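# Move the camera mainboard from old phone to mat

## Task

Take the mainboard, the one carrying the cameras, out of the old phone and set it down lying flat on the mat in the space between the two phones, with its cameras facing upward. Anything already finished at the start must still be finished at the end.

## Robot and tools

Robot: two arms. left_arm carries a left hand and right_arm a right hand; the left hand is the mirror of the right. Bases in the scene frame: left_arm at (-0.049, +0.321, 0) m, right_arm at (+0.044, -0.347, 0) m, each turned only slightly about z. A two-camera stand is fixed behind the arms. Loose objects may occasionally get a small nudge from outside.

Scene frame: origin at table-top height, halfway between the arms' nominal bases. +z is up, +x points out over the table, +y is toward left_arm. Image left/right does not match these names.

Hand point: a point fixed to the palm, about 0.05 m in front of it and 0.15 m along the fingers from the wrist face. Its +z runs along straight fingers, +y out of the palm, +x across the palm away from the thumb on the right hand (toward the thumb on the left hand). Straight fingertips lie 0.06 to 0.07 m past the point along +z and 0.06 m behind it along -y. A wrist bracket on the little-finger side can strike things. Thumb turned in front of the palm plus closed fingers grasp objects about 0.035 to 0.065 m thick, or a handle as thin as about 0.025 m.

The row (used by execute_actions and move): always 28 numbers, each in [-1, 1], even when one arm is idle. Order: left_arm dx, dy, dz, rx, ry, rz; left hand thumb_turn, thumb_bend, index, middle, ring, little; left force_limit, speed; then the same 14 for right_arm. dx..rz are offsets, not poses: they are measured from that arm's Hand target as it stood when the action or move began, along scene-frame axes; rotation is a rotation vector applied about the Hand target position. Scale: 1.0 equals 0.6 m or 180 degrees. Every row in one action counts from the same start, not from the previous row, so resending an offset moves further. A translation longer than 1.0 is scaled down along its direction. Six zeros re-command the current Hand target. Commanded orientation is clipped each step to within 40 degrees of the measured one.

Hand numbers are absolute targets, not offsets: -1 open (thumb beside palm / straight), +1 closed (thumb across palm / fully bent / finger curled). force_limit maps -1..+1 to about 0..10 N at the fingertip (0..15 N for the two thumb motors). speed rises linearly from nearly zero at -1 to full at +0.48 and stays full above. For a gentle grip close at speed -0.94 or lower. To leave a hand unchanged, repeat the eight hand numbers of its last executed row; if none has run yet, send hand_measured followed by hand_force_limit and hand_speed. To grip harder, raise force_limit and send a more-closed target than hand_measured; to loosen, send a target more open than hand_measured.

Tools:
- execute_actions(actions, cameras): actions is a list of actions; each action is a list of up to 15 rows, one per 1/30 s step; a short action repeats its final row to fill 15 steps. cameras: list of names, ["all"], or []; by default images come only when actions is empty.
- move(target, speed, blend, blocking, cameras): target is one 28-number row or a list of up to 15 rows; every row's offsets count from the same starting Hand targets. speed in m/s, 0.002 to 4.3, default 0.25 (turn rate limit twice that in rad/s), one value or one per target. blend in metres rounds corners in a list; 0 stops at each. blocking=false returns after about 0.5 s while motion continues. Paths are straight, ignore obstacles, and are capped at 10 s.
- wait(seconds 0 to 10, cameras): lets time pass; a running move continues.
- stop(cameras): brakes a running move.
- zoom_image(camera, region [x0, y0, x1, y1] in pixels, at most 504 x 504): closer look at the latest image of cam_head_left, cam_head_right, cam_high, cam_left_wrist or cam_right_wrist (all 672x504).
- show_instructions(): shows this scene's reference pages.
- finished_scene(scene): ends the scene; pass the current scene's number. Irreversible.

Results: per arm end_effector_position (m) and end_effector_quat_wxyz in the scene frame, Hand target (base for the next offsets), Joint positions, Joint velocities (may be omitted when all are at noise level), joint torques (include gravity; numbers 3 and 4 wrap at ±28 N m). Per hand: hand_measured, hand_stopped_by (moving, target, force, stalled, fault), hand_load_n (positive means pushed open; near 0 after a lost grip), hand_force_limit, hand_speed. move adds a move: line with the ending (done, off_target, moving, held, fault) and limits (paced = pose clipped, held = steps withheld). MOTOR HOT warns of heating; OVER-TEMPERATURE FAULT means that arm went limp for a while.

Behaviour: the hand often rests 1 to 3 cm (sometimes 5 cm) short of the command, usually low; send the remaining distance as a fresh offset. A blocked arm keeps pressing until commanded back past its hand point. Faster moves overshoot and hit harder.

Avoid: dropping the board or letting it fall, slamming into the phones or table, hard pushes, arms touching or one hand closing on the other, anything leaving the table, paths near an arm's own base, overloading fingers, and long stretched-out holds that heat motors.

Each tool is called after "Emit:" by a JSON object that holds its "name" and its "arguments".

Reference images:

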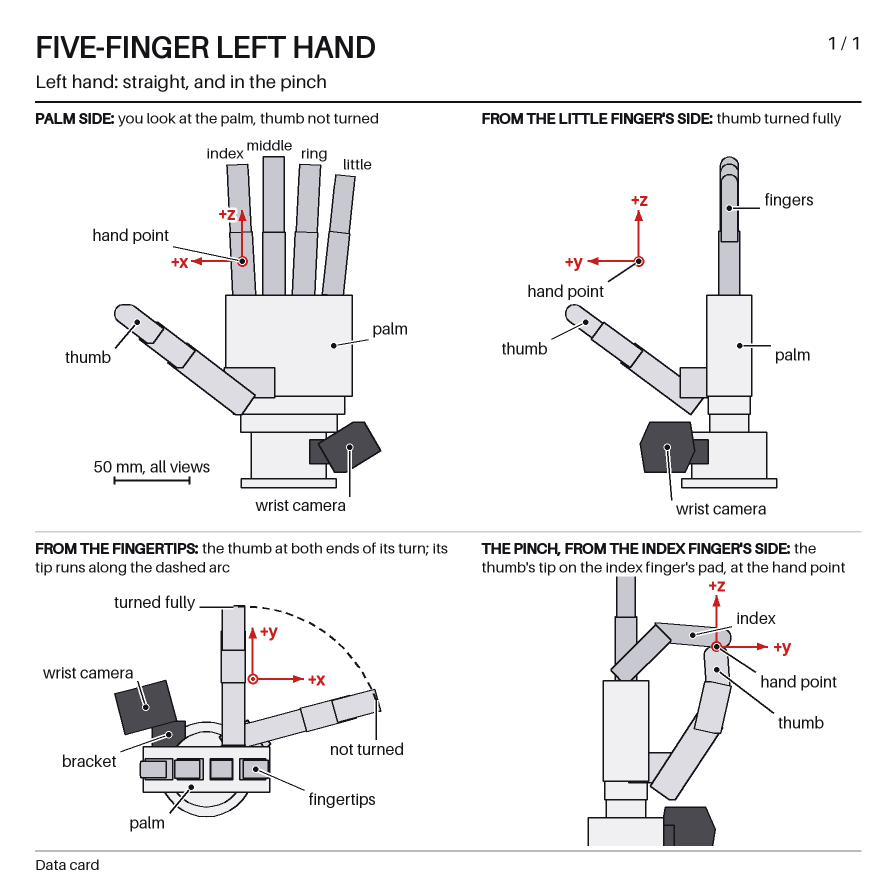

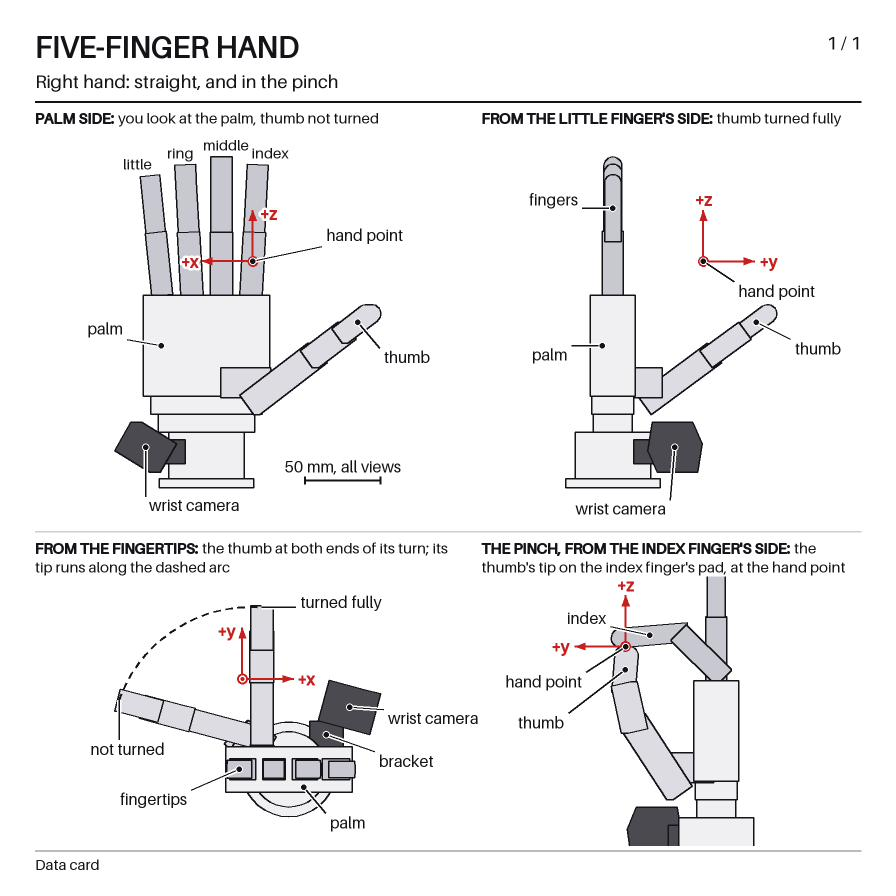

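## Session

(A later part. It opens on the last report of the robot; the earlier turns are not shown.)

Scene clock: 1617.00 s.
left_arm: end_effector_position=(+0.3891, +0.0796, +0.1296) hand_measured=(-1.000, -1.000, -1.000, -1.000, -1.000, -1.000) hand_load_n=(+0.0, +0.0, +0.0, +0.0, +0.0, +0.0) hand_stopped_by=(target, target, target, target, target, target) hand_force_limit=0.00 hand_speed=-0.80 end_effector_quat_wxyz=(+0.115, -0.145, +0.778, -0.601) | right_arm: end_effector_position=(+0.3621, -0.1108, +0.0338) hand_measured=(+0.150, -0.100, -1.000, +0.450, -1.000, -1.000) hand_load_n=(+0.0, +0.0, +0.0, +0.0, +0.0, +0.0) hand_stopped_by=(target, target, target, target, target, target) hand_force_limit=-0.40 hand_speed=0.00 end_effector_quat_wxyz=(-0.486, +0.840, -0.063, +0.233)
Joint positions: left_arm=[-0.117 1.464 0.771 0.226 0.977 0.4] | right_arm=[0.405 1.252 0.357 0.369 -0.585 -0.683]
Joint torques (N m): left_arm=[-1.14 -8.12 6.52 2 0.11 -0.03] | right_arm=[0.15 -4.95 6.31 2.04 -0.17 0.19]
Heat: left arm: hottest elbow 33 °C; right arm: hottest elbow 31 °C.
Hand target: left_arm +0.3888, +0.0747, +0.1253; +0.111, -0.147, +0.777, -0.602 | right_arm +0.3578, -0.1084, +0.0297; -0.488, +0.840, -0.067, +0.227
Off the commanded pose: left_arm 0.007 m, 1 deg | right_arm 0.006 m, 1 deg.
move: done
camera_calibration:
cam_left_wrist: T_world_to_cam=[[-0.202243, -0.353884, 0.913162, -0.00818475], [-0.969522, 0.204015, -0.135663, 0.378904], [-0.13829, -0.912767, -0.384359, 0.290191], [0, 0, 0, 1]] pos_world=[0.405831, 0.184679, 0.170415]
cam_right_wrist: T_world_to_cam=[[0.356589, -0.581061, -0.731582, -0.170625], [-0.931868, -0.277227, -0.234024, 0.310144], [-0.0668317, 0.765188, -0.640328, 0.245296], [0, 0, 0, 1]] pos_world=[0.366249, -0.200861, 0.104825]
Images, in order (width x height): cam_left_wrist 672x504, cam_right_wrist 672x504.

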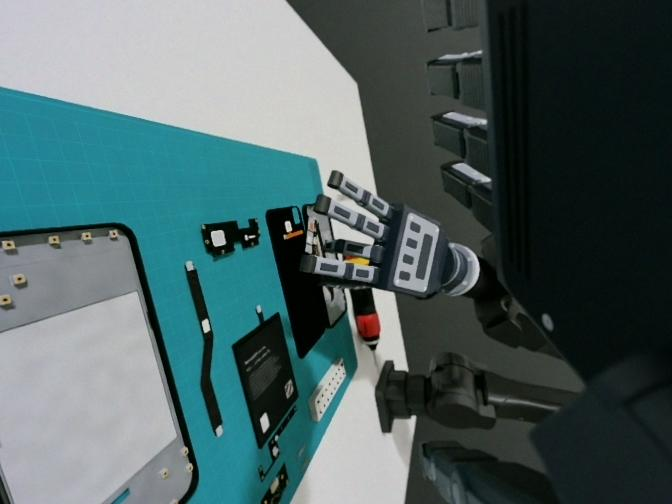

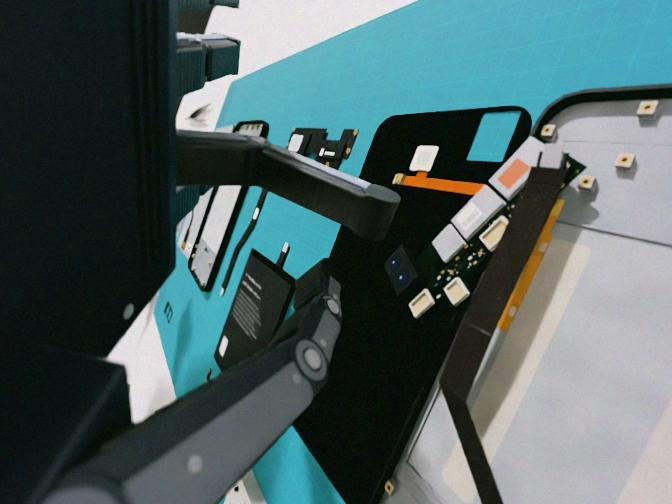

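Emit:
{"name": "move", "arguments": {"target": [0,0,0,0,0,0,-1,-1,-1,-1,-1,-1,0.0,-0.8,-0.006,0.0,-0.024,0,0,0,0.15,-0.1,-1,0.45,-1,-1,-0.4,0.0], "speed": 0.05, "cameras": ["cam_right_wrist","cam_left_wrist"]}}

Emit:
{"name": "zoom_image", "arguments": {"camera": "cam_right_wrist", "region": [330, 130, 530, 330]}}

Emit:
{"name": "zoom_image", "arguments": {"camera": "cam_left_wrist", "region": [280, 180, 380, 300]}}

Scene clock: 1627.13 s.
left_arm: end_effector_position=(+0.3891, +0.0796, +0.1296) hand_measured=(-1.000, -1.000, -1.000, -1.000, -1.000, -1.000) hand_load_n=(+0.0, +0.0, +0.0, +0.0, +0.0, +0.0) hand_stopped_by=(target, target, target, target, target, target) hand_force_limit=0.00 hand_speed=-0.80 end_effector_quat_wxyz=(+0.115, -0.145, +0.778, -0.601) | right_arm: end_effector_position=(+0.3590, -0.1106, +0.0209) hand_measured=(+0.150, -0.100, -1.000, +0.450, -1.000, -1.000) hand_load_n=(+0.0, +0.0, +0.0, +0.0, +0.0, +0.0) hand_stopped_by=(target, target, target, target, target, target) hand_force_limit=-0.40 hand_speed=0.00 end_effector_quat_wxyz=(-0.487, +0.839, -0.062, +0.235)
Joint positions: left_arm=[-0.117 1.464 0.771 0.226 0.977 0.4] | right_arm=[0.41 1.298 0.333 0.446 -0.58 -0.679]
Joint torques (N m): left_arm=[-1.2 -8.12 6.48 1.99 0.11 -0.03] | right_arm=[0.15 -4.72 5.9 1.99 -0.17 0.19]
Heat: left arm: hottest elbow 33 °C; right arm: hottest elbow 31 °C.
Hand target: left_arm +0.3888, +0.0747, +0.1253; +0.111, -0.147, +0.777, -0.602 | right_arm +0.3542, -0.1084, +0.0153; -0.488, +0.840, -0.067, +0.227
Off the commanded pose: left_arm 0.007 m, 1 deg | right_arm 0.008 m, 1 deg.
move: done
camera_calibration:
cam_left_wrist: T_world_to_cam=[[-0.202243, -0.353884, 0.913162, -0.00818475], [-0.969522, 0.204015, -0.135663, 0.378904], [-0.13829, -0.912767, -0.384359, 0.290191], [0, 0, 0, 1]] pos_world=[0.405831, 0.184679, 0.170415]
cam_right_wrist: T_world_to_cam=[[0.359141, -0.579823, -0.731316, -0.179662], [-0.931099, -0.276184, -0.23828, 0.304137], [-0.0638179, 0.766503, -0.639062, 0.235729], [0, 0, 0, 1]] pos_world=[0.362749, -0.200861, 0.0917252]
Images, in order (width x height): cam_left_wrist 672x504, cam_right_wrist 672x504.

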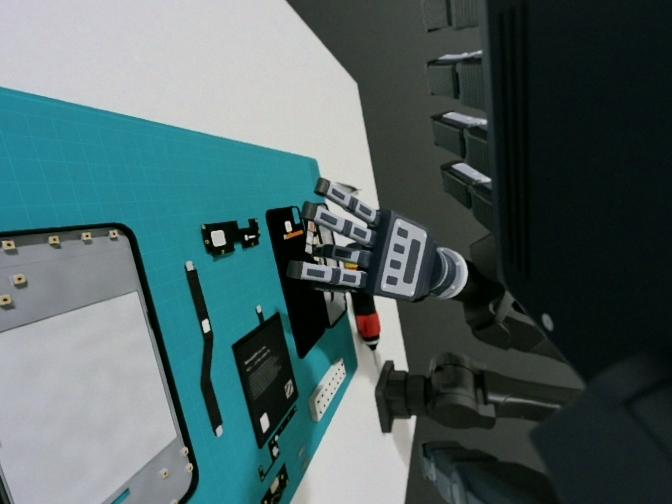

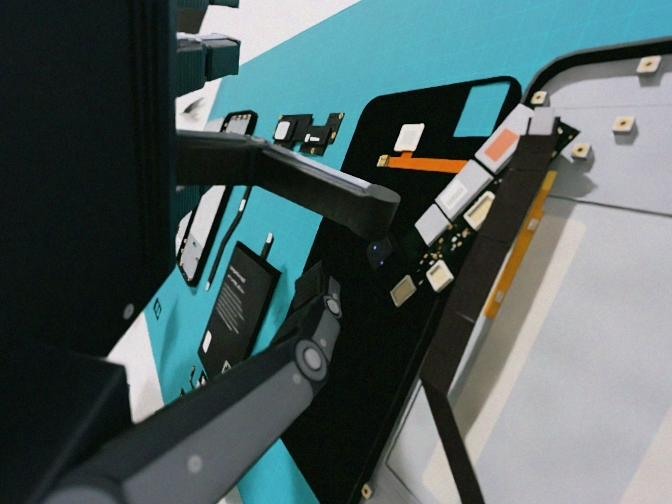

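Scaled by 2.520 from the camera's 672x504 image, which has a finer 960x720 frame.

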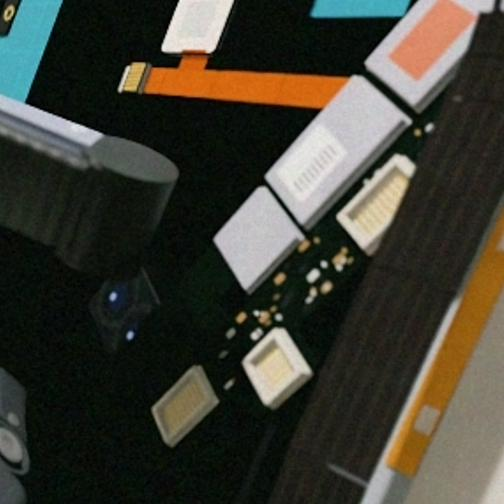

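Scaled by 4.200 from the camera's 672x504 image, which has a finer 960x720 frame.

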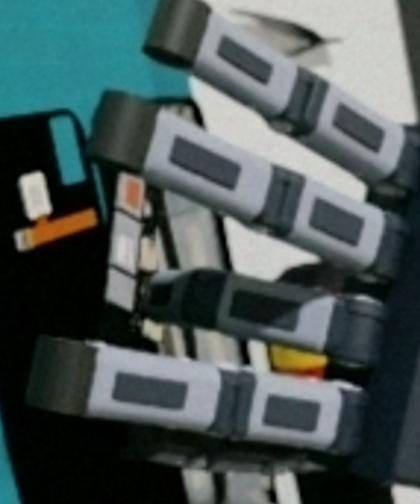

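Emit:
{"name": "move", "arguments": {"target": [0,0,0,0,0,0,-1,-1,-1,-1,-1,-1,0.0,-0.8,0.001,0.0,-0.016,0,0,0,0.15,-0.1,-1,0.45,-1,-1,-0.4,0.0], "speed": 0.04, "cameras": ["cam_right_wrist","cam_left_wrist"]}}

Emit:
{"name": "zoom_image", "arguments": {"camera": "cam_right_wrist", "region": [300, 130, 500, 330]}}

Emit:
{"name": "zoom_image", "arguments": {"camera": "cam_left_wrist", "region": [280, 180, 380, 300]}}

Scene clock: 1642.20 s.
left_arm: end_effector_position=(+0.3891, +0.0796, +0.1296) hand_measured=(-1.000, -1.000, -1.000, -1.000, -1.000, -1.000) hand_load_n=(+0.0, +0.0, +0.0, +0.0, +0.0, +0.0) hand_stopped_by=(target, target, target, target, target, target) hand_force_limit=0.00 hand_speed=-0.80 end_effector_quat_wxyz=(+0.115, -0.145, +0.778, -0.601) | right_arm: end_effector_position=(+0.3598, -0.1102, +0.0117) hand_measured=(+0.150, -0.100, -1.000, +0.450, -1.000, -1.000) hand_load_n=(+0.0, +0.0, +0.0, +0.0, +0.0, +0.0) hand_stopped_by=(target, target, target, target, target, target) hand_force_limit=-0.40 hand_speed=0.00 end_effector_quat_wxyz=(-0.488, +0.839, -0.063, +0.235)
Joint positions: left_arm=[-0.117 1.464 0.771 0.226 0.977 0.4] | right_arm=[0.41 1.342 0.327 0.497 -0.58 -0.678]
Joint torques (N m): left_arm=[-1.26 -8.06 6.54 2.02 0.11 -0.03] | right_arm=[0.03 -4.89 5.53 2.02 -0.2 0.18]
Heat: left arm: hottest elbow 33 °C; right arm: hottest elbow 31 °C.
Hand target: left_arm +0.3888, +0.0747, +0.1253; +0.111, -0.147, +0.777, -0.602 | right_arm +0.3548, -0.1084, +0.0057; -0.488, +0.840, -0.067, +0.227
Off the commanded pose: left_arm 0.007 m, 1 deg | right_arm 0.008 m, 1 deg.
move: done
camera_calibration:
cam_left_wrist: T_world_to_cam=[[-0.202243, -0.353884, 0.913162, -0.00818475], [-0.969522, 0.204015, -0.135663, 0.378904], [-0.13829, -0.912767, -0.384359, 0.290191], [0, 0, 0, 1]] pos_world=[0.405831, 0.184679, 0.170415]
cam_right_wrist: T_world_to_cam=[[0.358962, -0.579313, -0.731808, -0.186237], [-0.931195, -0.275561, -0.238625, 0.302988], [-0.0634195, 0.767114, -0.638369, 0.229514], [0, 0, 0, 1]] pos_world=[0.363549, -0.200461, 0.0825257]
Images, in order (width x height): cam_left_wrist 672x504, cam_right_wrist 672x504.

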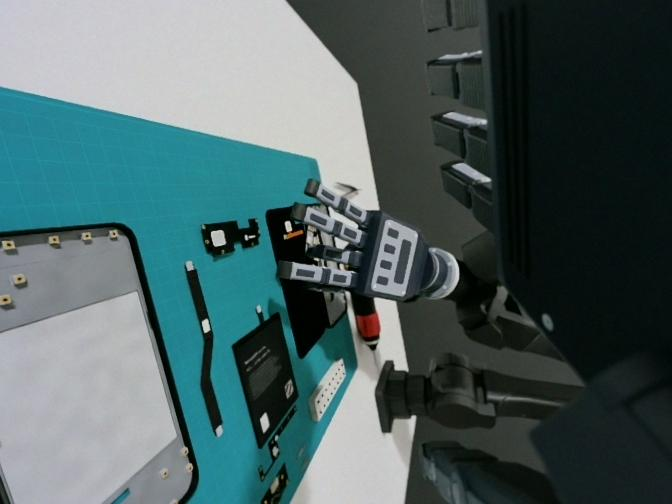

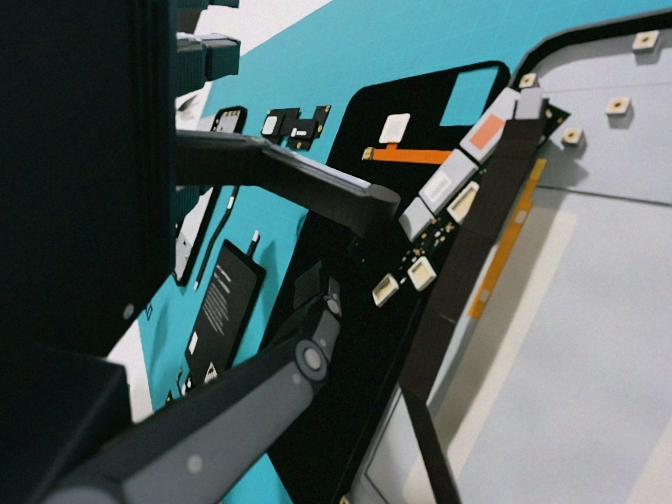

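Scaled by 2.520 from the camera's 672x504 image, which has a finer 960x720 frame.

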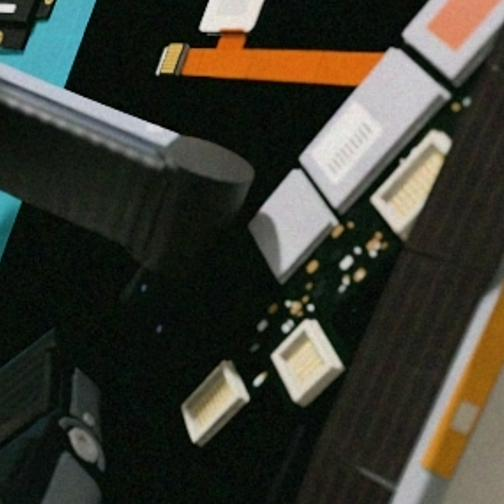

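Scaled by 4.200 from the camera's 672x504 image, which has a finer 960x720 frame.

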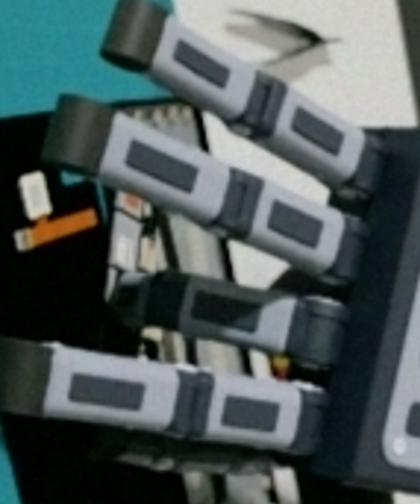

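Emit:
{"name": "execute_actions", "arguments": {"actions": [[[0,0,0,0,0,0,-1,-1,-1,-1,-1,-1,0.0,-0.8,0.0,0.0,0.0,0,0,0,0.8,-0.1,-1,0.45,-1,-1,-0.8,-0.85]],[[0,0,0,0,0,0,-1,-1,-1,-1,-1,-1,0.0,-0.8,0.0,0.0,0.0,0,0,0,0.8,-0.1,-1,0.45,-1,-1,-0.8,-0.85]],[[0,0,0,0,0,0,-1,-1,-1,-1,-1,-1,0.0,-0.8,0.0,0.0,0.0,0,0,0,0.8,-0.1,-1,0.45,-1,-1,-0.8,-0.85]]], "cameras": ["cam_right_wrist","cam_left_wrist"]}}

Emit:
{"name": "zoom_image", "arguments": {"camera": "cam_right_wrist", "region": [300, 130, 500, 330]}}

Emit:
{"name": "zoom_image", "arguments": {"camera": "cam_left_wrist", "region": [280, 180, 380, 300]}}

Scene clock: 1656.03 s.
left_arm: end_effector_position=(+0.3891, +0.0796, +0.1296) hand_measured=(-1.000, -1.000, -1.000, -1.000, -1.000, -1.000) hand_load_n=(-0.5, +0.0, +0.0, +0.0, +0.0, +0.0) hand_stopped_by=(target, target, target, target, target, target) hand_force_limit=0.00 hand_speed=-0.80 end_effector_quat_wxyz=(+0.115, -0.145, +0.778, -0.601) | right_arm: end_effector_position=(+0.3597, -0.1102, +0.0114) hand_measured=(+0.500, -0.100, -1.000, +0.450, -1.000, -1.000) hand_load_n=(+3.0, +0.5, +0.0, +0.5, +0.0, +0.0) hand_stopped_by=(force, target, target, target, target, target) hand_force_limit=-0.80 hand_speed=-0.85 end_effector_quat_wxyz=(-0.487, +0.839, -0.063, +0.235)
Joint positions: left_arm=[-0.117 1.464 0.771 0.226 0.977 0.4] | right_arm=[0.41 1.343 0.327 0.497 -0.58 -0.678]
Joint torques (N m): left_arm=[-1.26 -8.29 6.54 2 0.11 -0.02] | right_arm=[0.03 -4.95 5.52 2.03 -0.2 0.18]
Heat: left arm: hottest elbow 33 °C; right arm: hottest elbow 31 °C.
Hand target: left_arm +0.3888, +0.0747, +0.1253; +0.111, -0.147, +0.777, -0.602 | right_arm +0.3548, -0.1084, +0.0058; -0.488, +0.840, -0.067, +0.227
Off the commanded pose: left_arm 0.007 m, 1 deg | right_arm 0.008 m, 1 deg.
camera_calibration:
cam_left_wrist: T_world_to_cam=[[-0.202243, -0.353884, 0.913162, -0.00818475], [-0.969522, 0.204015, -0.135663, 0.378904], [-0.13829, -0.912767, -0.384359, 0.290191], [0, 0, 0, 1]] pos_world=[0.405831, 0.184679, 0.170415]
cam_right_wrist: T_world_to_cam=[[0.35847, -0.579445, -0.731944, -0.186293], [-0.931357, -0.275582, -0.237968, 0.302917], [-0.0638217, 0.767006, -0.638458, 0.229455], [0, 0, 0, 1]] pos_world=[0.363549, -0.200461, 0.0822257]
Images, in order (width x height): cam_left_wrist 672x504, cam_right_wrist 672x504.

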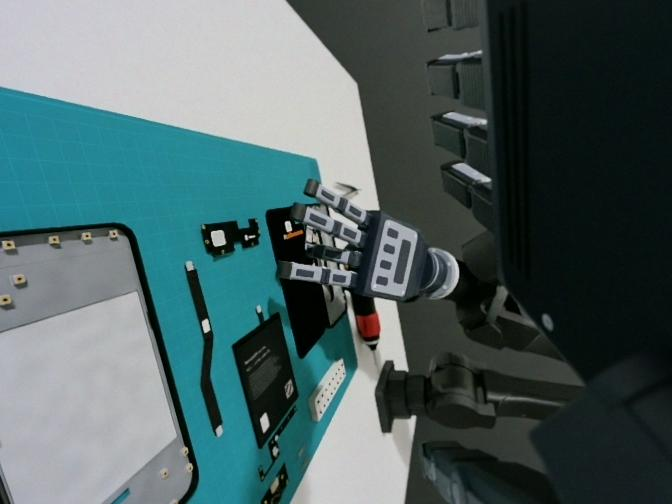

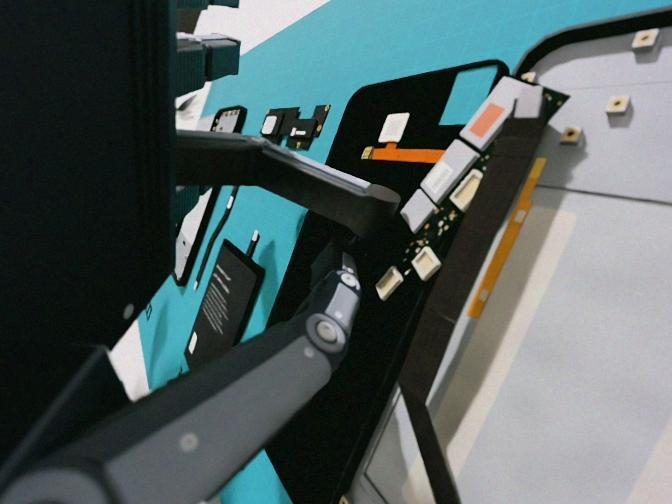

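Scaled by 2.520 from the camera's 672x504 image, which has a finer 960x720 frame.

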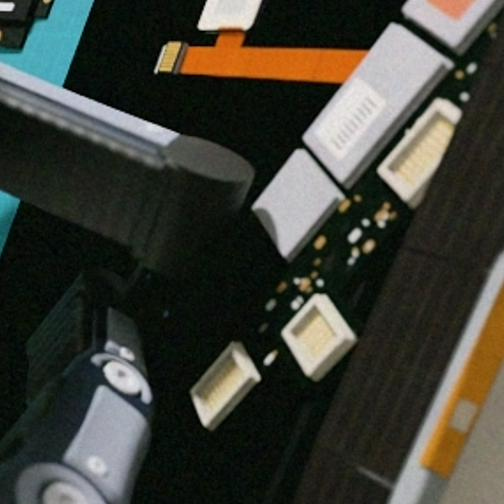

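Scaled by 4.200 from the camera's 672x504 image, which has a finer 960x720 frame.

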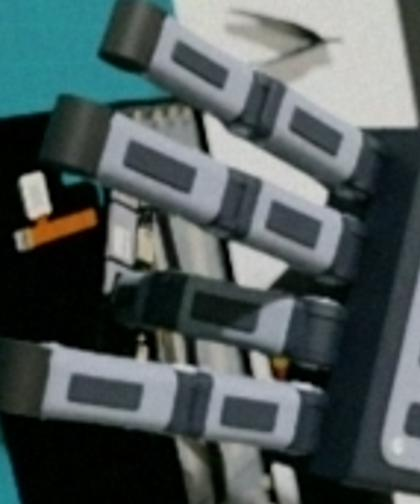

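Emit:
{"name": "execute_actions", "arguments": {"actions": [[[0,0,0,0,0,0,-1,-1,-1,-1,-1,-1,0.0,-0.8,0.0,0.0,0.0,0,0,0,0.82,-0.1,-1,0.45,-1,-1,-0.5,-0.9]],[[0,0,0,0,0,0,-1,-1,-1,-1,-1,-1,0.0,-0.8,0.0,0.0,0.0,0,0,0,0.82,-0.1,-1,0.45,-1,-1,-0.5,-0.9]]], "cameras": ["cam_right_wrist"]}}

Emit:
{"name": "zoom_image", "arguments": {"camera": "cam_right_wrist", "region": [300, 130, 500, 330]}}

Scene clock: 1664.40 s.
left_arm: end_effector_position=(+0.3891, +0.0796, +0.1296) hand_measured=(-1.000, -1.000, -1.000, -1.000, -1.000, -1.000) hand_load_n=(+0.0, +0.0, +0.0, +0.0, +0.0, +0.0) hand_stopped_by=(target, target, target, target, target, target) hand_force_limit=0.00 hand_speed=-0.80 end_effector_quat_wxyz=(+0.115, -0.145, +0.778, -0.601) | right_arm: end_effector_position=(+0.3597, -0.1102, +0.0114) hand_measured=(+0.504, -0.100, -1.000, +0.450, -1.000, -1.000) hand_load_n=(+3.5, +1.0, +0.0, +0.5, +0.0, +0.0) hand_stopped_by=(force, target, target, target, target, target) hand_force_limit=-0.50 hand_speed=-0.90 end_effector_quat_wxyz=(-0.487, +0.839, -0.063, +0.235)
Joint positions: left_arm=[-0.117 1.464 0.771 0.226 0.977 0.4] | right_arm=[0.41 1.343 0.327 0.497 -0.58 -0.678]
Joint torques (N m): left_arm=[-1.2 -8.23 6.54 2.03 0.11 -0.02] | right_arm=[0.09 -4.95 5.52 2.03 -0.2 0.18]
Heat: left arm: hottest elbow 33 °C; right arm: hottest elbow 31 °C.
Hand target: left_arm +0.3888, +0.0747, +0.1253; +0.111, -0.147, +0.777, -0.602 | right_arm +0.3548, -0.1084, +0.0058; -0.488, +0.840, -0.067, +0.227
Off the commanded pose: left_arm 0.007 m, 1 deg | right_arm 0.008 m, 1 deg.
camera_calibration:
cam_right_wrist: T_world_to_cam=[[0.35847, -0.579445, -0.731944, -0.186293], [-0.931357, -0.275582, -0.237968, 0.302917], [-0.0638217, 0.767006, -0.638458, 0.229455], [0, 0, 0, 1]] pos_world=[0.363549, -0.200461, 0.0822257]
Images, in order (width x height): cam_right_wrist 672x504.

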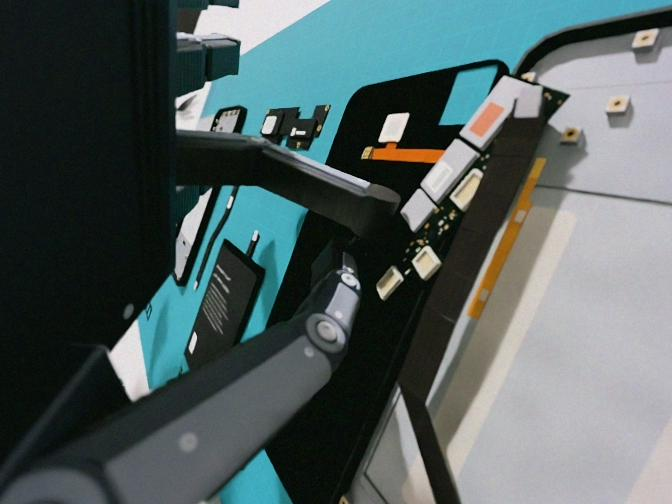

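Scaled by 2.520 from the camera's 672x504 image, which has a finer 960x720 frame.

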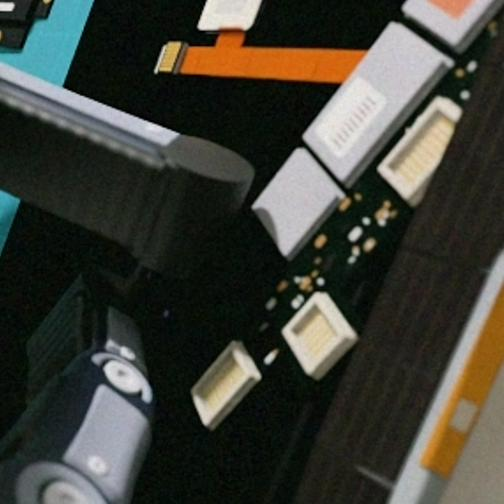

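Solid. Squeeze more.

Emit:
{"name": "execute_actions", "arguments": {"actions": [[[0,0,0,0,0,0,-1,-1,-1,-1,-1,-1,0.0,-0.8,0.0,0.0,0.0,0,0,0,0.84,-0.1,-1,0.45,-1,-1,-0.1,-0.9]],[[0,0,0,0,0,0,-1,-1,-1,-1,-1,-1,0.0,-0.8,0.0,0.0,0.0,0,0,0,0.84,-0.1,-1,0.45,-1,-1,-0.1,-0.9]]], "cameras": ["cam_right_wrist"]}}

Emit:
{"name": "zoom_image", "arguments": {"camera": "cam_right_wrist", "region": [300, 130, 500, 330]}}

Scene clock: 1672.47 s.
left_arm: end_effector_position=(+0.3891, +0.0796, +0.1296) hand_measured=(-1.000, -1.000, -1.000, -1.000, -1.000, -1.000) hand_load_n=(+0.0, +0.0, +0.0, +0.0, +0.0, +0.0) hand_stopped_by=(target, target, target, target, target, target) hand_force_limit=0.00 hand_speed=-0.80 end_effector_quat_wxyz=(+0.115, -0.145, +0.778, -0.601) | right_arm: end_effector_position=(+0.3597, -0.1102, +0.0114) hand_measured=(+0.524, -0.100, -1.000, +0.450, -1.000, -1.000) hand_load_n=(+7.5, +2.0, +0.0, +1.5, +0.0, +0.0) hand_stopped_by=(force, target, target, target, target, target) hand_force_limit=-0.10 hand_speed=-0.90 end_effector_quat_wxyz=(-0.487, +0.839, -0.063, +0.235)
Joint positions: left_arm=[-0.117 1.464 0.771 0.226 0.977 0.4] | right_arm=[0.41 1.343 0.327 0.497 -0.58 -0.678]
Joint torques (N m): left_arm=[-1.26 -8.12 6.52 2 0.12 -0.03] | right_arm=[0.03 -4.95 5.52 2.03 -0.19 0.18]
Heat: left arm: hottest elbow 33 °C; right arm: hottest elbow 31 °C.
Hand target: left_arm +0.3888, +0.0747, +0.1253; +0.111, -0.147, +0.777, -0.602 | right_arm +0.3548, -0.1084, +0.0058; -0.488, +0.840, -0.067, +0.227
Off the commanded pose: left_arm 0.007 m, 1 deg | right_arm 0.008 m, 1 deg.
camera_calibration:
cam_right_wrist: T_world_to_cam=[[0.35847, -0.579445, -0.731944, -0.186293], [-0.931357, -0.275582, -0.237968, 0.302917], [-0.0638217, 0.767006, -0.638458, 0.229455], [0, 0, 0, 1]] pos_world=[0.363549, -0.200461, 0.0822257]
Images, in order (width x height): cam_right_wrist 672x504.

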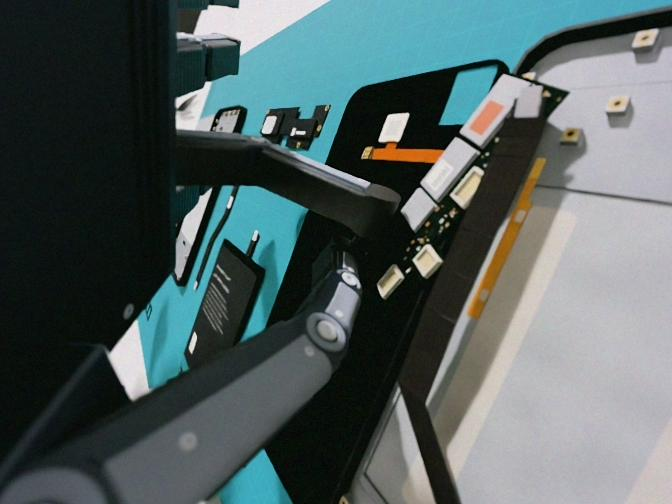

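Scaled by 2.520 from the camera's 672x504 image, which has a finer 960x720 frame.

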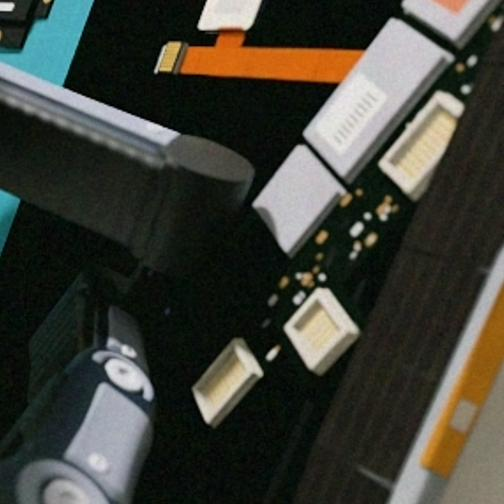

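Emit:
{"name": "move", "arguments": {"target": [0,0,0,0,0,0,-1,-1,-1,-1,-1,-1,0.0,-0.8,0.002,0.02,0.014,0,0,0,0.84,-0.1,-1,0.45,-1,-1,-0.1,-0.9], "speed": 0.03, "cameras": ["cam_right_wrist","cam_left_wrist"]}}

Emit:
{"name": "zoom_image", "arguments": {"camera": "cam_right_wrist", "region": [300, 60, 540, 300]}}

Emit:
{"name": "zoom_image", "arguments": {"camera": "cam_left_wrist", "region": [280, 180, 380, 300]}}

Scene clock: 1685.47 s.
left_arm: end_effector_position=(+0.3891, +0.0796, +0.1296) hand_measured=(-1.000, -1.000, -1.000, -1.000, -1.000, -1.000) hand_load_n=(-0.5, +0.0, +0.0, +0.0, +0.0, +0.0) hand_stopped_by=(target, target, target, target, target, target) hand_force_limit=0.00 hand_speed=-0.80 end_effector_quat_wxyz=(+0.115, -0.145, +0.778, -0.601) | right_arm: end_effector_position=(+0.3557, -0.1031, +0.0105) hand_measured=(+0.524, -0.100, -1.000, +0.450, -1.000, -1.000) hand_load_n=(+7.5, +1.0, +0.0, +1.0, -0.5, +0.0) hand_stopped_by=(force, target, target, target, target, target) hand_force_limit=-0.10 hand_speed=-0.90 end_effector_quat_wxyz=(-0.484, +0.841, -0.063, +0.234)
Joint positions: left_arm=[-0.117 1.464 0.771 0.226 0.977 0.4] | right_arm=[0.444 1.342 0.327 0.497 -0.546 -0.663]
Joint torques (N m): left_arm=[-1.2 -8.29 6.49 1.94 0.11 -0.02] | right_arm=[0.44 -6.3 7.27 0.88 -0.23 0.27]
Heat: left arm: hottest elbow 33 °C; right arm: hottest elbow 31 °C.
Hand target: left_arm +0.3888, +0.0747, +0.1253; +0.111, -0.147, +0.777, -0.602 | right_arm +0.3560, -0.0964, +0.0142; -0.488, +0.840, -0.067, +0.227
Off the commanded pose: left_arm 0.007 m, 1 deg | right_arm 0.008 m, 1 deg.
move: done
camera_calibration:
cam_left_wrist: T_world_to_cam=[[-0.202243, -0.353884, 0.913162, -0.00818475], [-0.969522, 0.204015, -0.135663, 0.378904], [-0.13829, -0.912767, -0.384359, 0.290191], [0, 0, 0, 1]] pos_world=[0.405831, 0.184679, 0.170415]
cam_right_wrist: T_world_to_cam=[[0.354933, -0.586034, -0.728414, -0.180869], [-0.932647, -0.27591, -0.23247, 0.301311], [-0.0647415, 0.761865, -0.644493, 0.223003], [0, 0, 0, 1]] pos_world=[0.359651, -0.192759, 0.0820222]
Images, in order (width x height): cam_left_wrist 672x504, cam_right_wrist 672x504.

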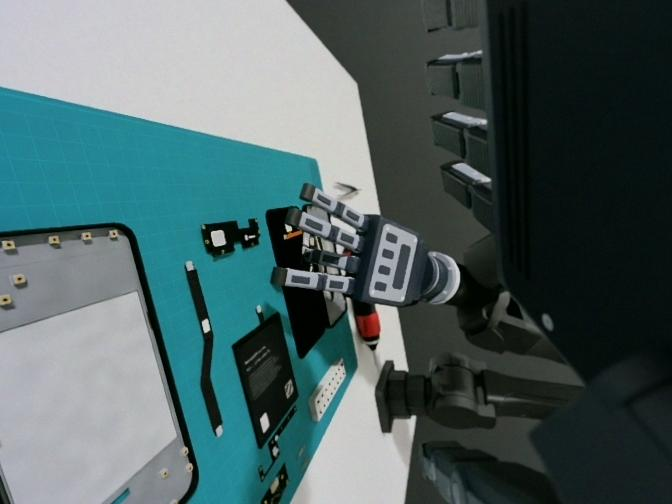

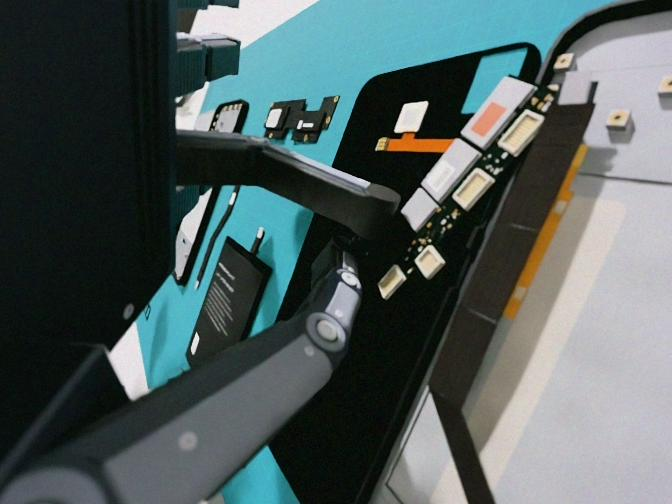

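Scaled by 2.100 from the camera's 672x504 image, which has a finer 960x720 frame.

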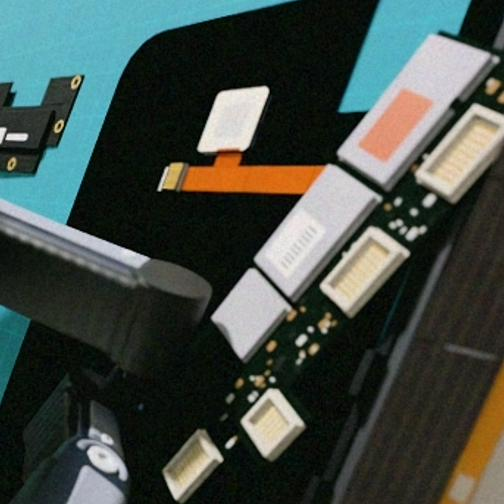

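Scaled by 4.200 from the camera's 672x504 image, which has a finer 960x720 frame.

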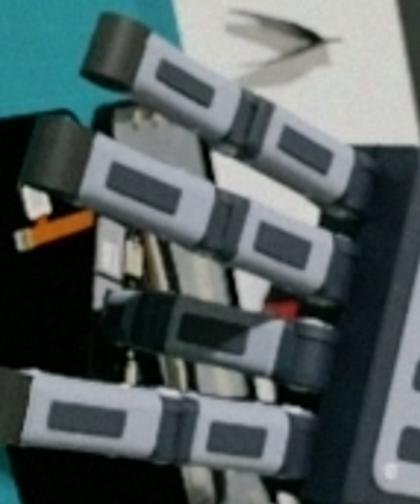

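Emit:
{"name": "move", "arguments": {"target": [0,0,0,0,0,0,-1,-1,-1,-1,-1,-1,0.0,-0.8,0.008,0.006,0.02,0,0,0,0.84,-0.1,-1,0.45,-1,-1,-0.1,-0.9], "speed": 0.03, "cameras": ["cam_right_wrist","cam_left_wrist"]}}

Emit:
{"name": "zoom_image", "arguments": {"camera": "cam_right_wrist", "region": [300, 60, 540, 300]}}

Emit:
{"name": "zoom_image", "arguments": {"camera": "cam_left_wrist", "region": [280, 180, 380, 300]}}

Scene clock: 1694.00 s.
left_arm: end_effector_position=(+0.3891, +0.0796, +0.1296) hand_measured=(-1.000, -1.000, -1.000, -1.000, -1.000, -1.000) hand_load_n=(+0.0, +0.0, +0.0, +0.0, +0.0, +0.0) hand_stopped_by=(target, target, target, target, target, target) hand_force_limit=0.00 hand_speed=-0.80 end_effector_quat_wxyz=(+0.115, -0.145, +0.778, -0.601) | right_arm: end_effector_position=(+0.3483, -0.1031, +0.0114) hand_measured=(+0.524, -0.100, -1.000, +0.450, -1.000, -1.000) hand_load_n=(+7.5, +1.5, +0.0, +1.5, +0.0, +0.0) hand_stopped_by=(force, target, target, target, target, target) hand_force_limit=-0.10 hand_speed=-0.90 end_effector_quat_wxyz=(-0.479, +0.847, -0.069, +0.220)
Joint positions: left_arm=[-0.117 1.464 0.771 0.226 0.977 0.4] | right_arm=[0.452 1.313 0.33 0.437 -0.544 -0.654]
Joint torques (N m): left_arm=[-1.2 -8.29 6.48 1.99 0.12 -0.02] | right_arm=[0.09 -6.65 9.25 0.92 -0.16 0.2]
Heat: left arm: hottest elbow 33 °C; right arm: hottest elbow 31 °C.
Hand target: left_arm +0.3888, +0.0747, +0.1253; +0.111, -0.147, +0.777, -0.602 | right_arm +0.3608, -0.0928, +0.0261; -0.488, +0.840, -0.067, +0.227
Off the commanded pose: left_arm 0.007 m, 1 deg | right_arm 0.022 m, 2 deg.
move: off_target (right_arm)
camera_calibration:
cam_left_wrist: T_world_to_cam=[[-0.202243, -0.353884, 0.913162, -0.00818475], [-0.969522, 0.204015, -0.135663, 0.378904], [-0.13829, -0.912767, -0.384359, 0.290191], [0, 0, 0, 1]] pos_world=[0.405831, 0.184679, 0.170415]
cam_right_wrist: T_world_to_cam=[[0.333278, -0.591705, -0.734038, -0.170549], [-0.938782, -0.280319, -0.200275, 0.295921], [-0.0872612, 0.755848, -0.648906, 0.230463], [0, 0, 0, 1]] pos_world=[0.354756, -0.192157, 0.0836251]
Images, in order (width x height): cam_left_wrist 672x504, cam_right_wrist 672x504.

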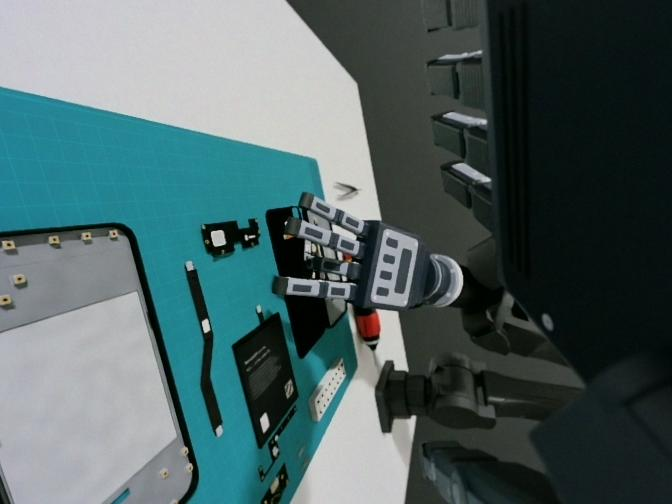

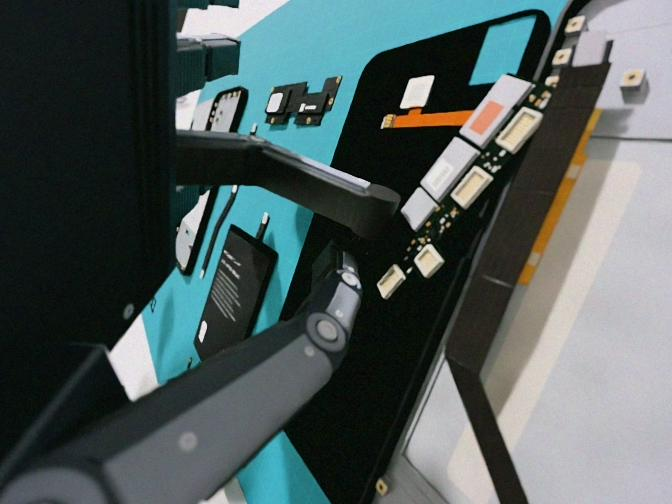

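Scaled by 2.100 from the camera's 672x504 image, which has a finer 960x720 frame.

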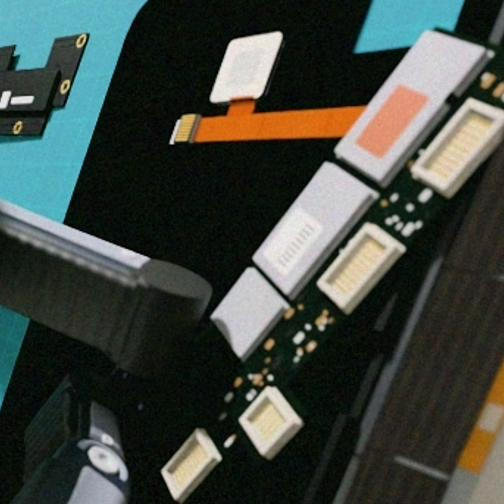

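Scaled by 4.200 from the camera's 672x504 image, which has a finer 960x720 frame.

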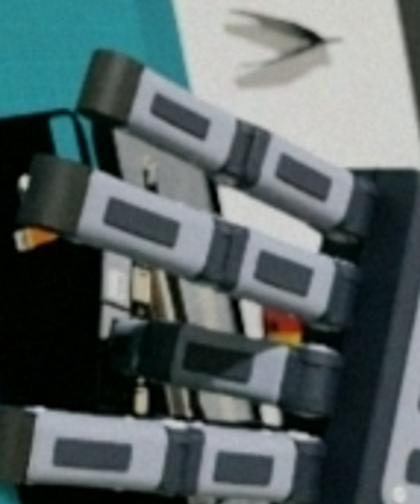

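Emit:
{"name": "move", "arguments": {"target": [0,0,0,0,0,0,-1,-1,-1,-1,-1,-1,0.0,-0.8,0.006,0.0,0.02,0,0,0,0.84,-0.1,-1,0.45,-1,-1,-0.1,-0.9], "speed": 0.03, "cameras": ["cam_right_wrist","cam_left_wrist"]}}

Emit:
{"name": "zoom_image", "arguments": {"camera": "cam_right_wrist", "region": [300, 60, 540, 300]}}

Emit:
{"name": "zoom_image", "arguments": {"camera": "cam_left_wrist", "region": [280, 180, 380, 300]}}

Scene clock: 1704.37 s.
left_arm: end_effector_position=(+0.3891, +0.0796, +0.1296) hand_measured=(-1.000, -1.000, -1.000, -1.000, -1.000, -1.000) hand_load_n=(+0.0, +0.0, +0.0, +0.0, +0.0, +0.0) hand_stopped_by=(target, target, target, target, target, target) hand_force_limit=0.00 hand_speed=-0.80 end_effector_quat_wxyz=(+0.115, -0.145, +0.778, -0.601) | right_arm: end_effector_position=(+0.3505, -0.1020, +0.0219) hand_measured=(+0.524, -0.100, -1.000, +0.450, -1.000, -1.000) hand_load_n=(+7.5, +1.0, +0.0, +1.5, +0.0, +0.0) hand_stopped_by=(force, target, target, target, target, target) hand_force_limit=-0.10 hand_speed=-0.90 end_effector_quat_wxyz=(-0.478, +0.848, -0.070, +0.219)
Joint positions: left_arm=[-0.117 1.464 0.771 0.226 0.977 0.4] | right_arm=[0.452 1.275 0.349 0.376 -0.545 -0.654]
Joint torques (N m): left_arm=[-1.2 -8.18 6.52 1.99 0.11 -0.03] | right_arm=[-0.38 -6.48 9.81 0.98 -0.34 0.16]
Heat: left arm: hottest elbow 33 °C; right arm: hottest elbow 31 °C.
Hand target: left_arm +0.3888, +0.0747, +0.1253; +0.111, -0.147, +0.777, -0.602 | right_arm +0.3644, -0.0927, +0.0382; -0.488, +0.840, -0.067, +0.227
Off the commanded pose: left_arm 0.007 m, 1 deg | right_arm 0.023 m, 2 deg.
move: off_target (right_arm)
camera_calibration:
cam_left_wrist: T_world_to_cam=[[-0.202243, -0.353884, 0.913162, -0.00818475], [-0.969522, 0.204015, -0.135663, 0.378904], [-0.13829, -0.912767, -0.384359, 0.290191], [0, 0, 0, 1]] pos_world=[0.405831, 0.184679, 0.170415]
cam_right_wrist: T_world_to_cam=[[0.330532, -0.592606, -0.734552, -0.162107], [-0.939506, -0.280709, -0.196293, 0.300518], [-0.0898707, 0.754997, -0.64954, 0.237417], [0, 0, 0, 1]] pos_world=[0.357257, -0.190957, 0.0941254]
Images, in order (width x height): cam_left_wrist 672x504, cam_right_wrist 672x504.

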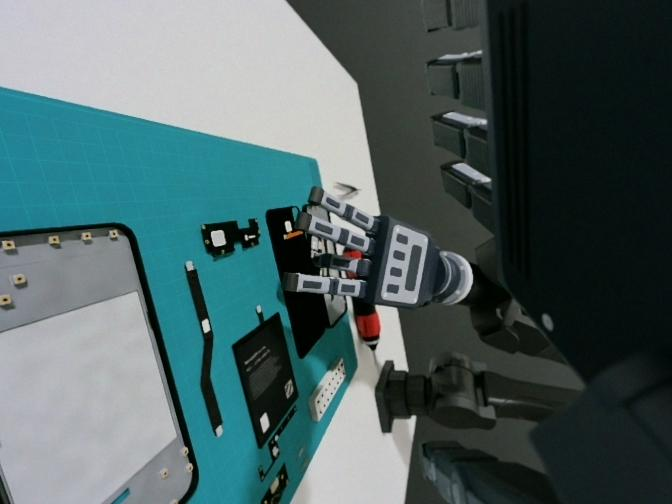

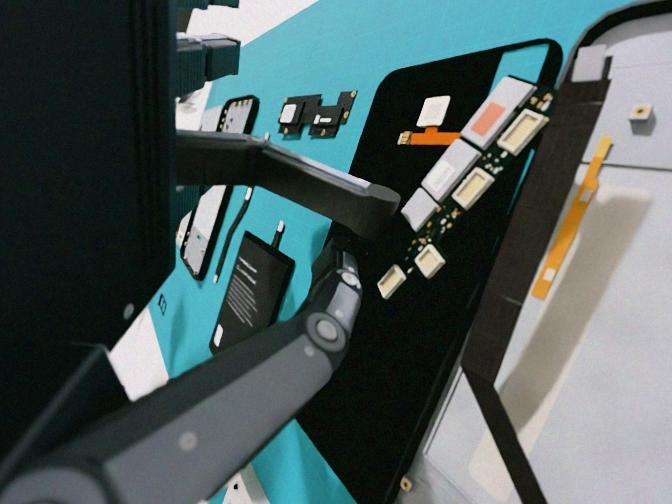

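Scaled by 2.100 from the camera's 672x504 image, which has a finer 960x720 frame.

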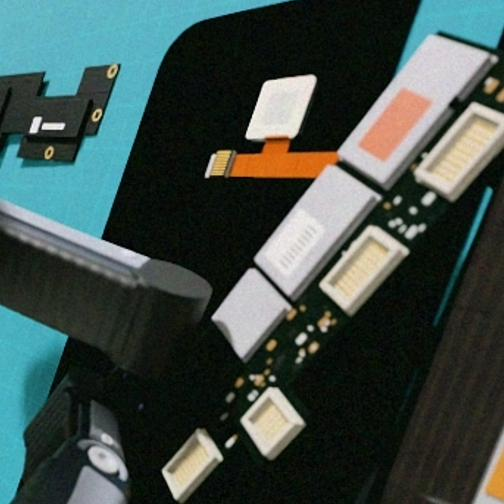

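Scaled by 4.200 from the camera's 672x504 image, which has a finer 960x720 frame.

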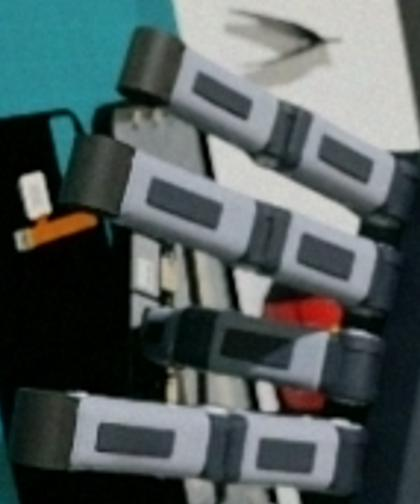

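Emit:
{"name": "move", "arguments": {"target": [0.1,0.34,0.14,0,0,0,-1,-1,-1,-1,-1,-1,0.0,-0.8,0.0,0.0,0.03,0,0,0,0.84,-0.1,-1,0.45,-1,-1,-0.1,-0.9], "speed": 0.15, "cameras": ["cam_right_wrist","cam_left_wrist"]}}

Scene clock: 1740.53 s.
left_arm: end_effector_position=(+0.4357, +0.2736, +0.2018) hand_measured=(-1.000, -1.000, -1.000, -1.000, -1.000, -1.000) hand_load_n=(+0.0, +0.0, +0.0, +0.0, +0.0, +0.0) hand_stopped_by=(target, target, target, target, target, target) hand_force_limit=0.00 hand_speed=-0.80 end_effector_quat_wxyz=(+0.101, -0.156, +0.775, -0.604) | right_arm: end_effector_position=(+0.3499, -0.1023, +0.0374) hand_measured=(+0.524, -0.100, -1.000, +0.450, -1.000, -1.000) hand_load_n=(+7.5, +1.5, +0.0, +1.5, +0.0, +0.0) hand_stopped_by=(force, target, target, target, target, target) hand_force_limit=-0.10 hand_speed=-0.90 end_effector_quat_wxyz=(-0.478, +0.848, -0.070, +0.217)
Joint positions: left_arm=[0.325 1.566 1.213 -0.881 1.303 1.19] | right_arm=[0.452 1.211 0.368 0.29 -0.545 -0.654]
Joint torques (N m): left_arm=[-0.15 -10.11 10.69 -0.09 0.57 0.28] | right_arm=[-0.38 -6.12 10.58 0.96 -0.34 0.16]
Heat: left arm: hottest elbow 33 °C; right arm: hottest elbow 33 °C.
Hand target: left_arm +0.4488, +0.2788, +0.2094; +0.111, -0.146, +0.777, -0.602 | right_arm +0.3643, -0.0928, +0.0561; -0.488, +0.840, -0.067, +0.227
Off the commanded pose: left_arm 0.016 m, 2 deg | right_arm 0.026 m, 2 deg.
move: off_target (left_arm, right_arm)
camera_calibration:
cam_left_wrist: T_world_to_cam=[[-0.172197, -0.339699, 0.924636, -0.0153559], [-0.97332, 0.203176, -0.106619, 0.390268], [-0.151645, -0.918327, -0.365623, 0.504955], [0, 0, 0, 1]] pos_world=[0.453785, 0.379204, 0.240431]
cam_right_wrist: T_world_to_cam=[[0.327974, -0.593789, -0.734743, -0.149854], [-0.940178, -0.281066, -0.19253, 0.302927], [-0.0921888, 0.753934, -0.65045, 0.248454], [0, 0, 0, 1]] pos_world=[0.356858, -0.191157, 0.109825]
Images, in order (width x height): cam_left_wrist 672x504, cam_right_wrist 672x504.

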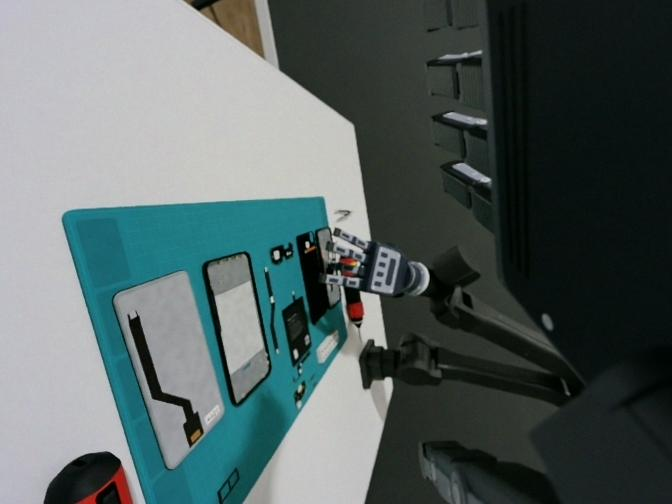

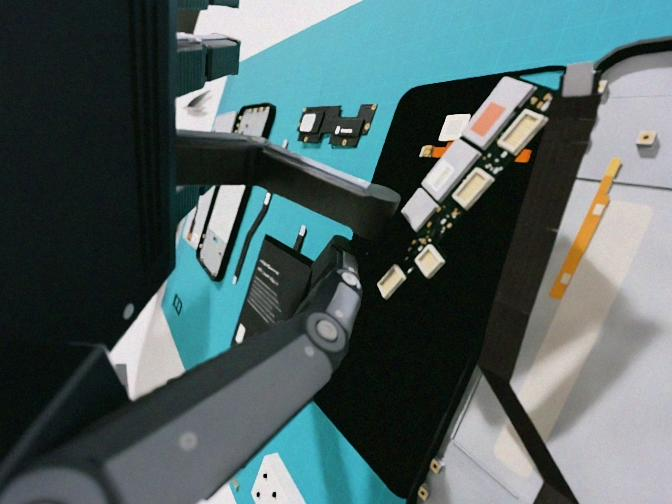

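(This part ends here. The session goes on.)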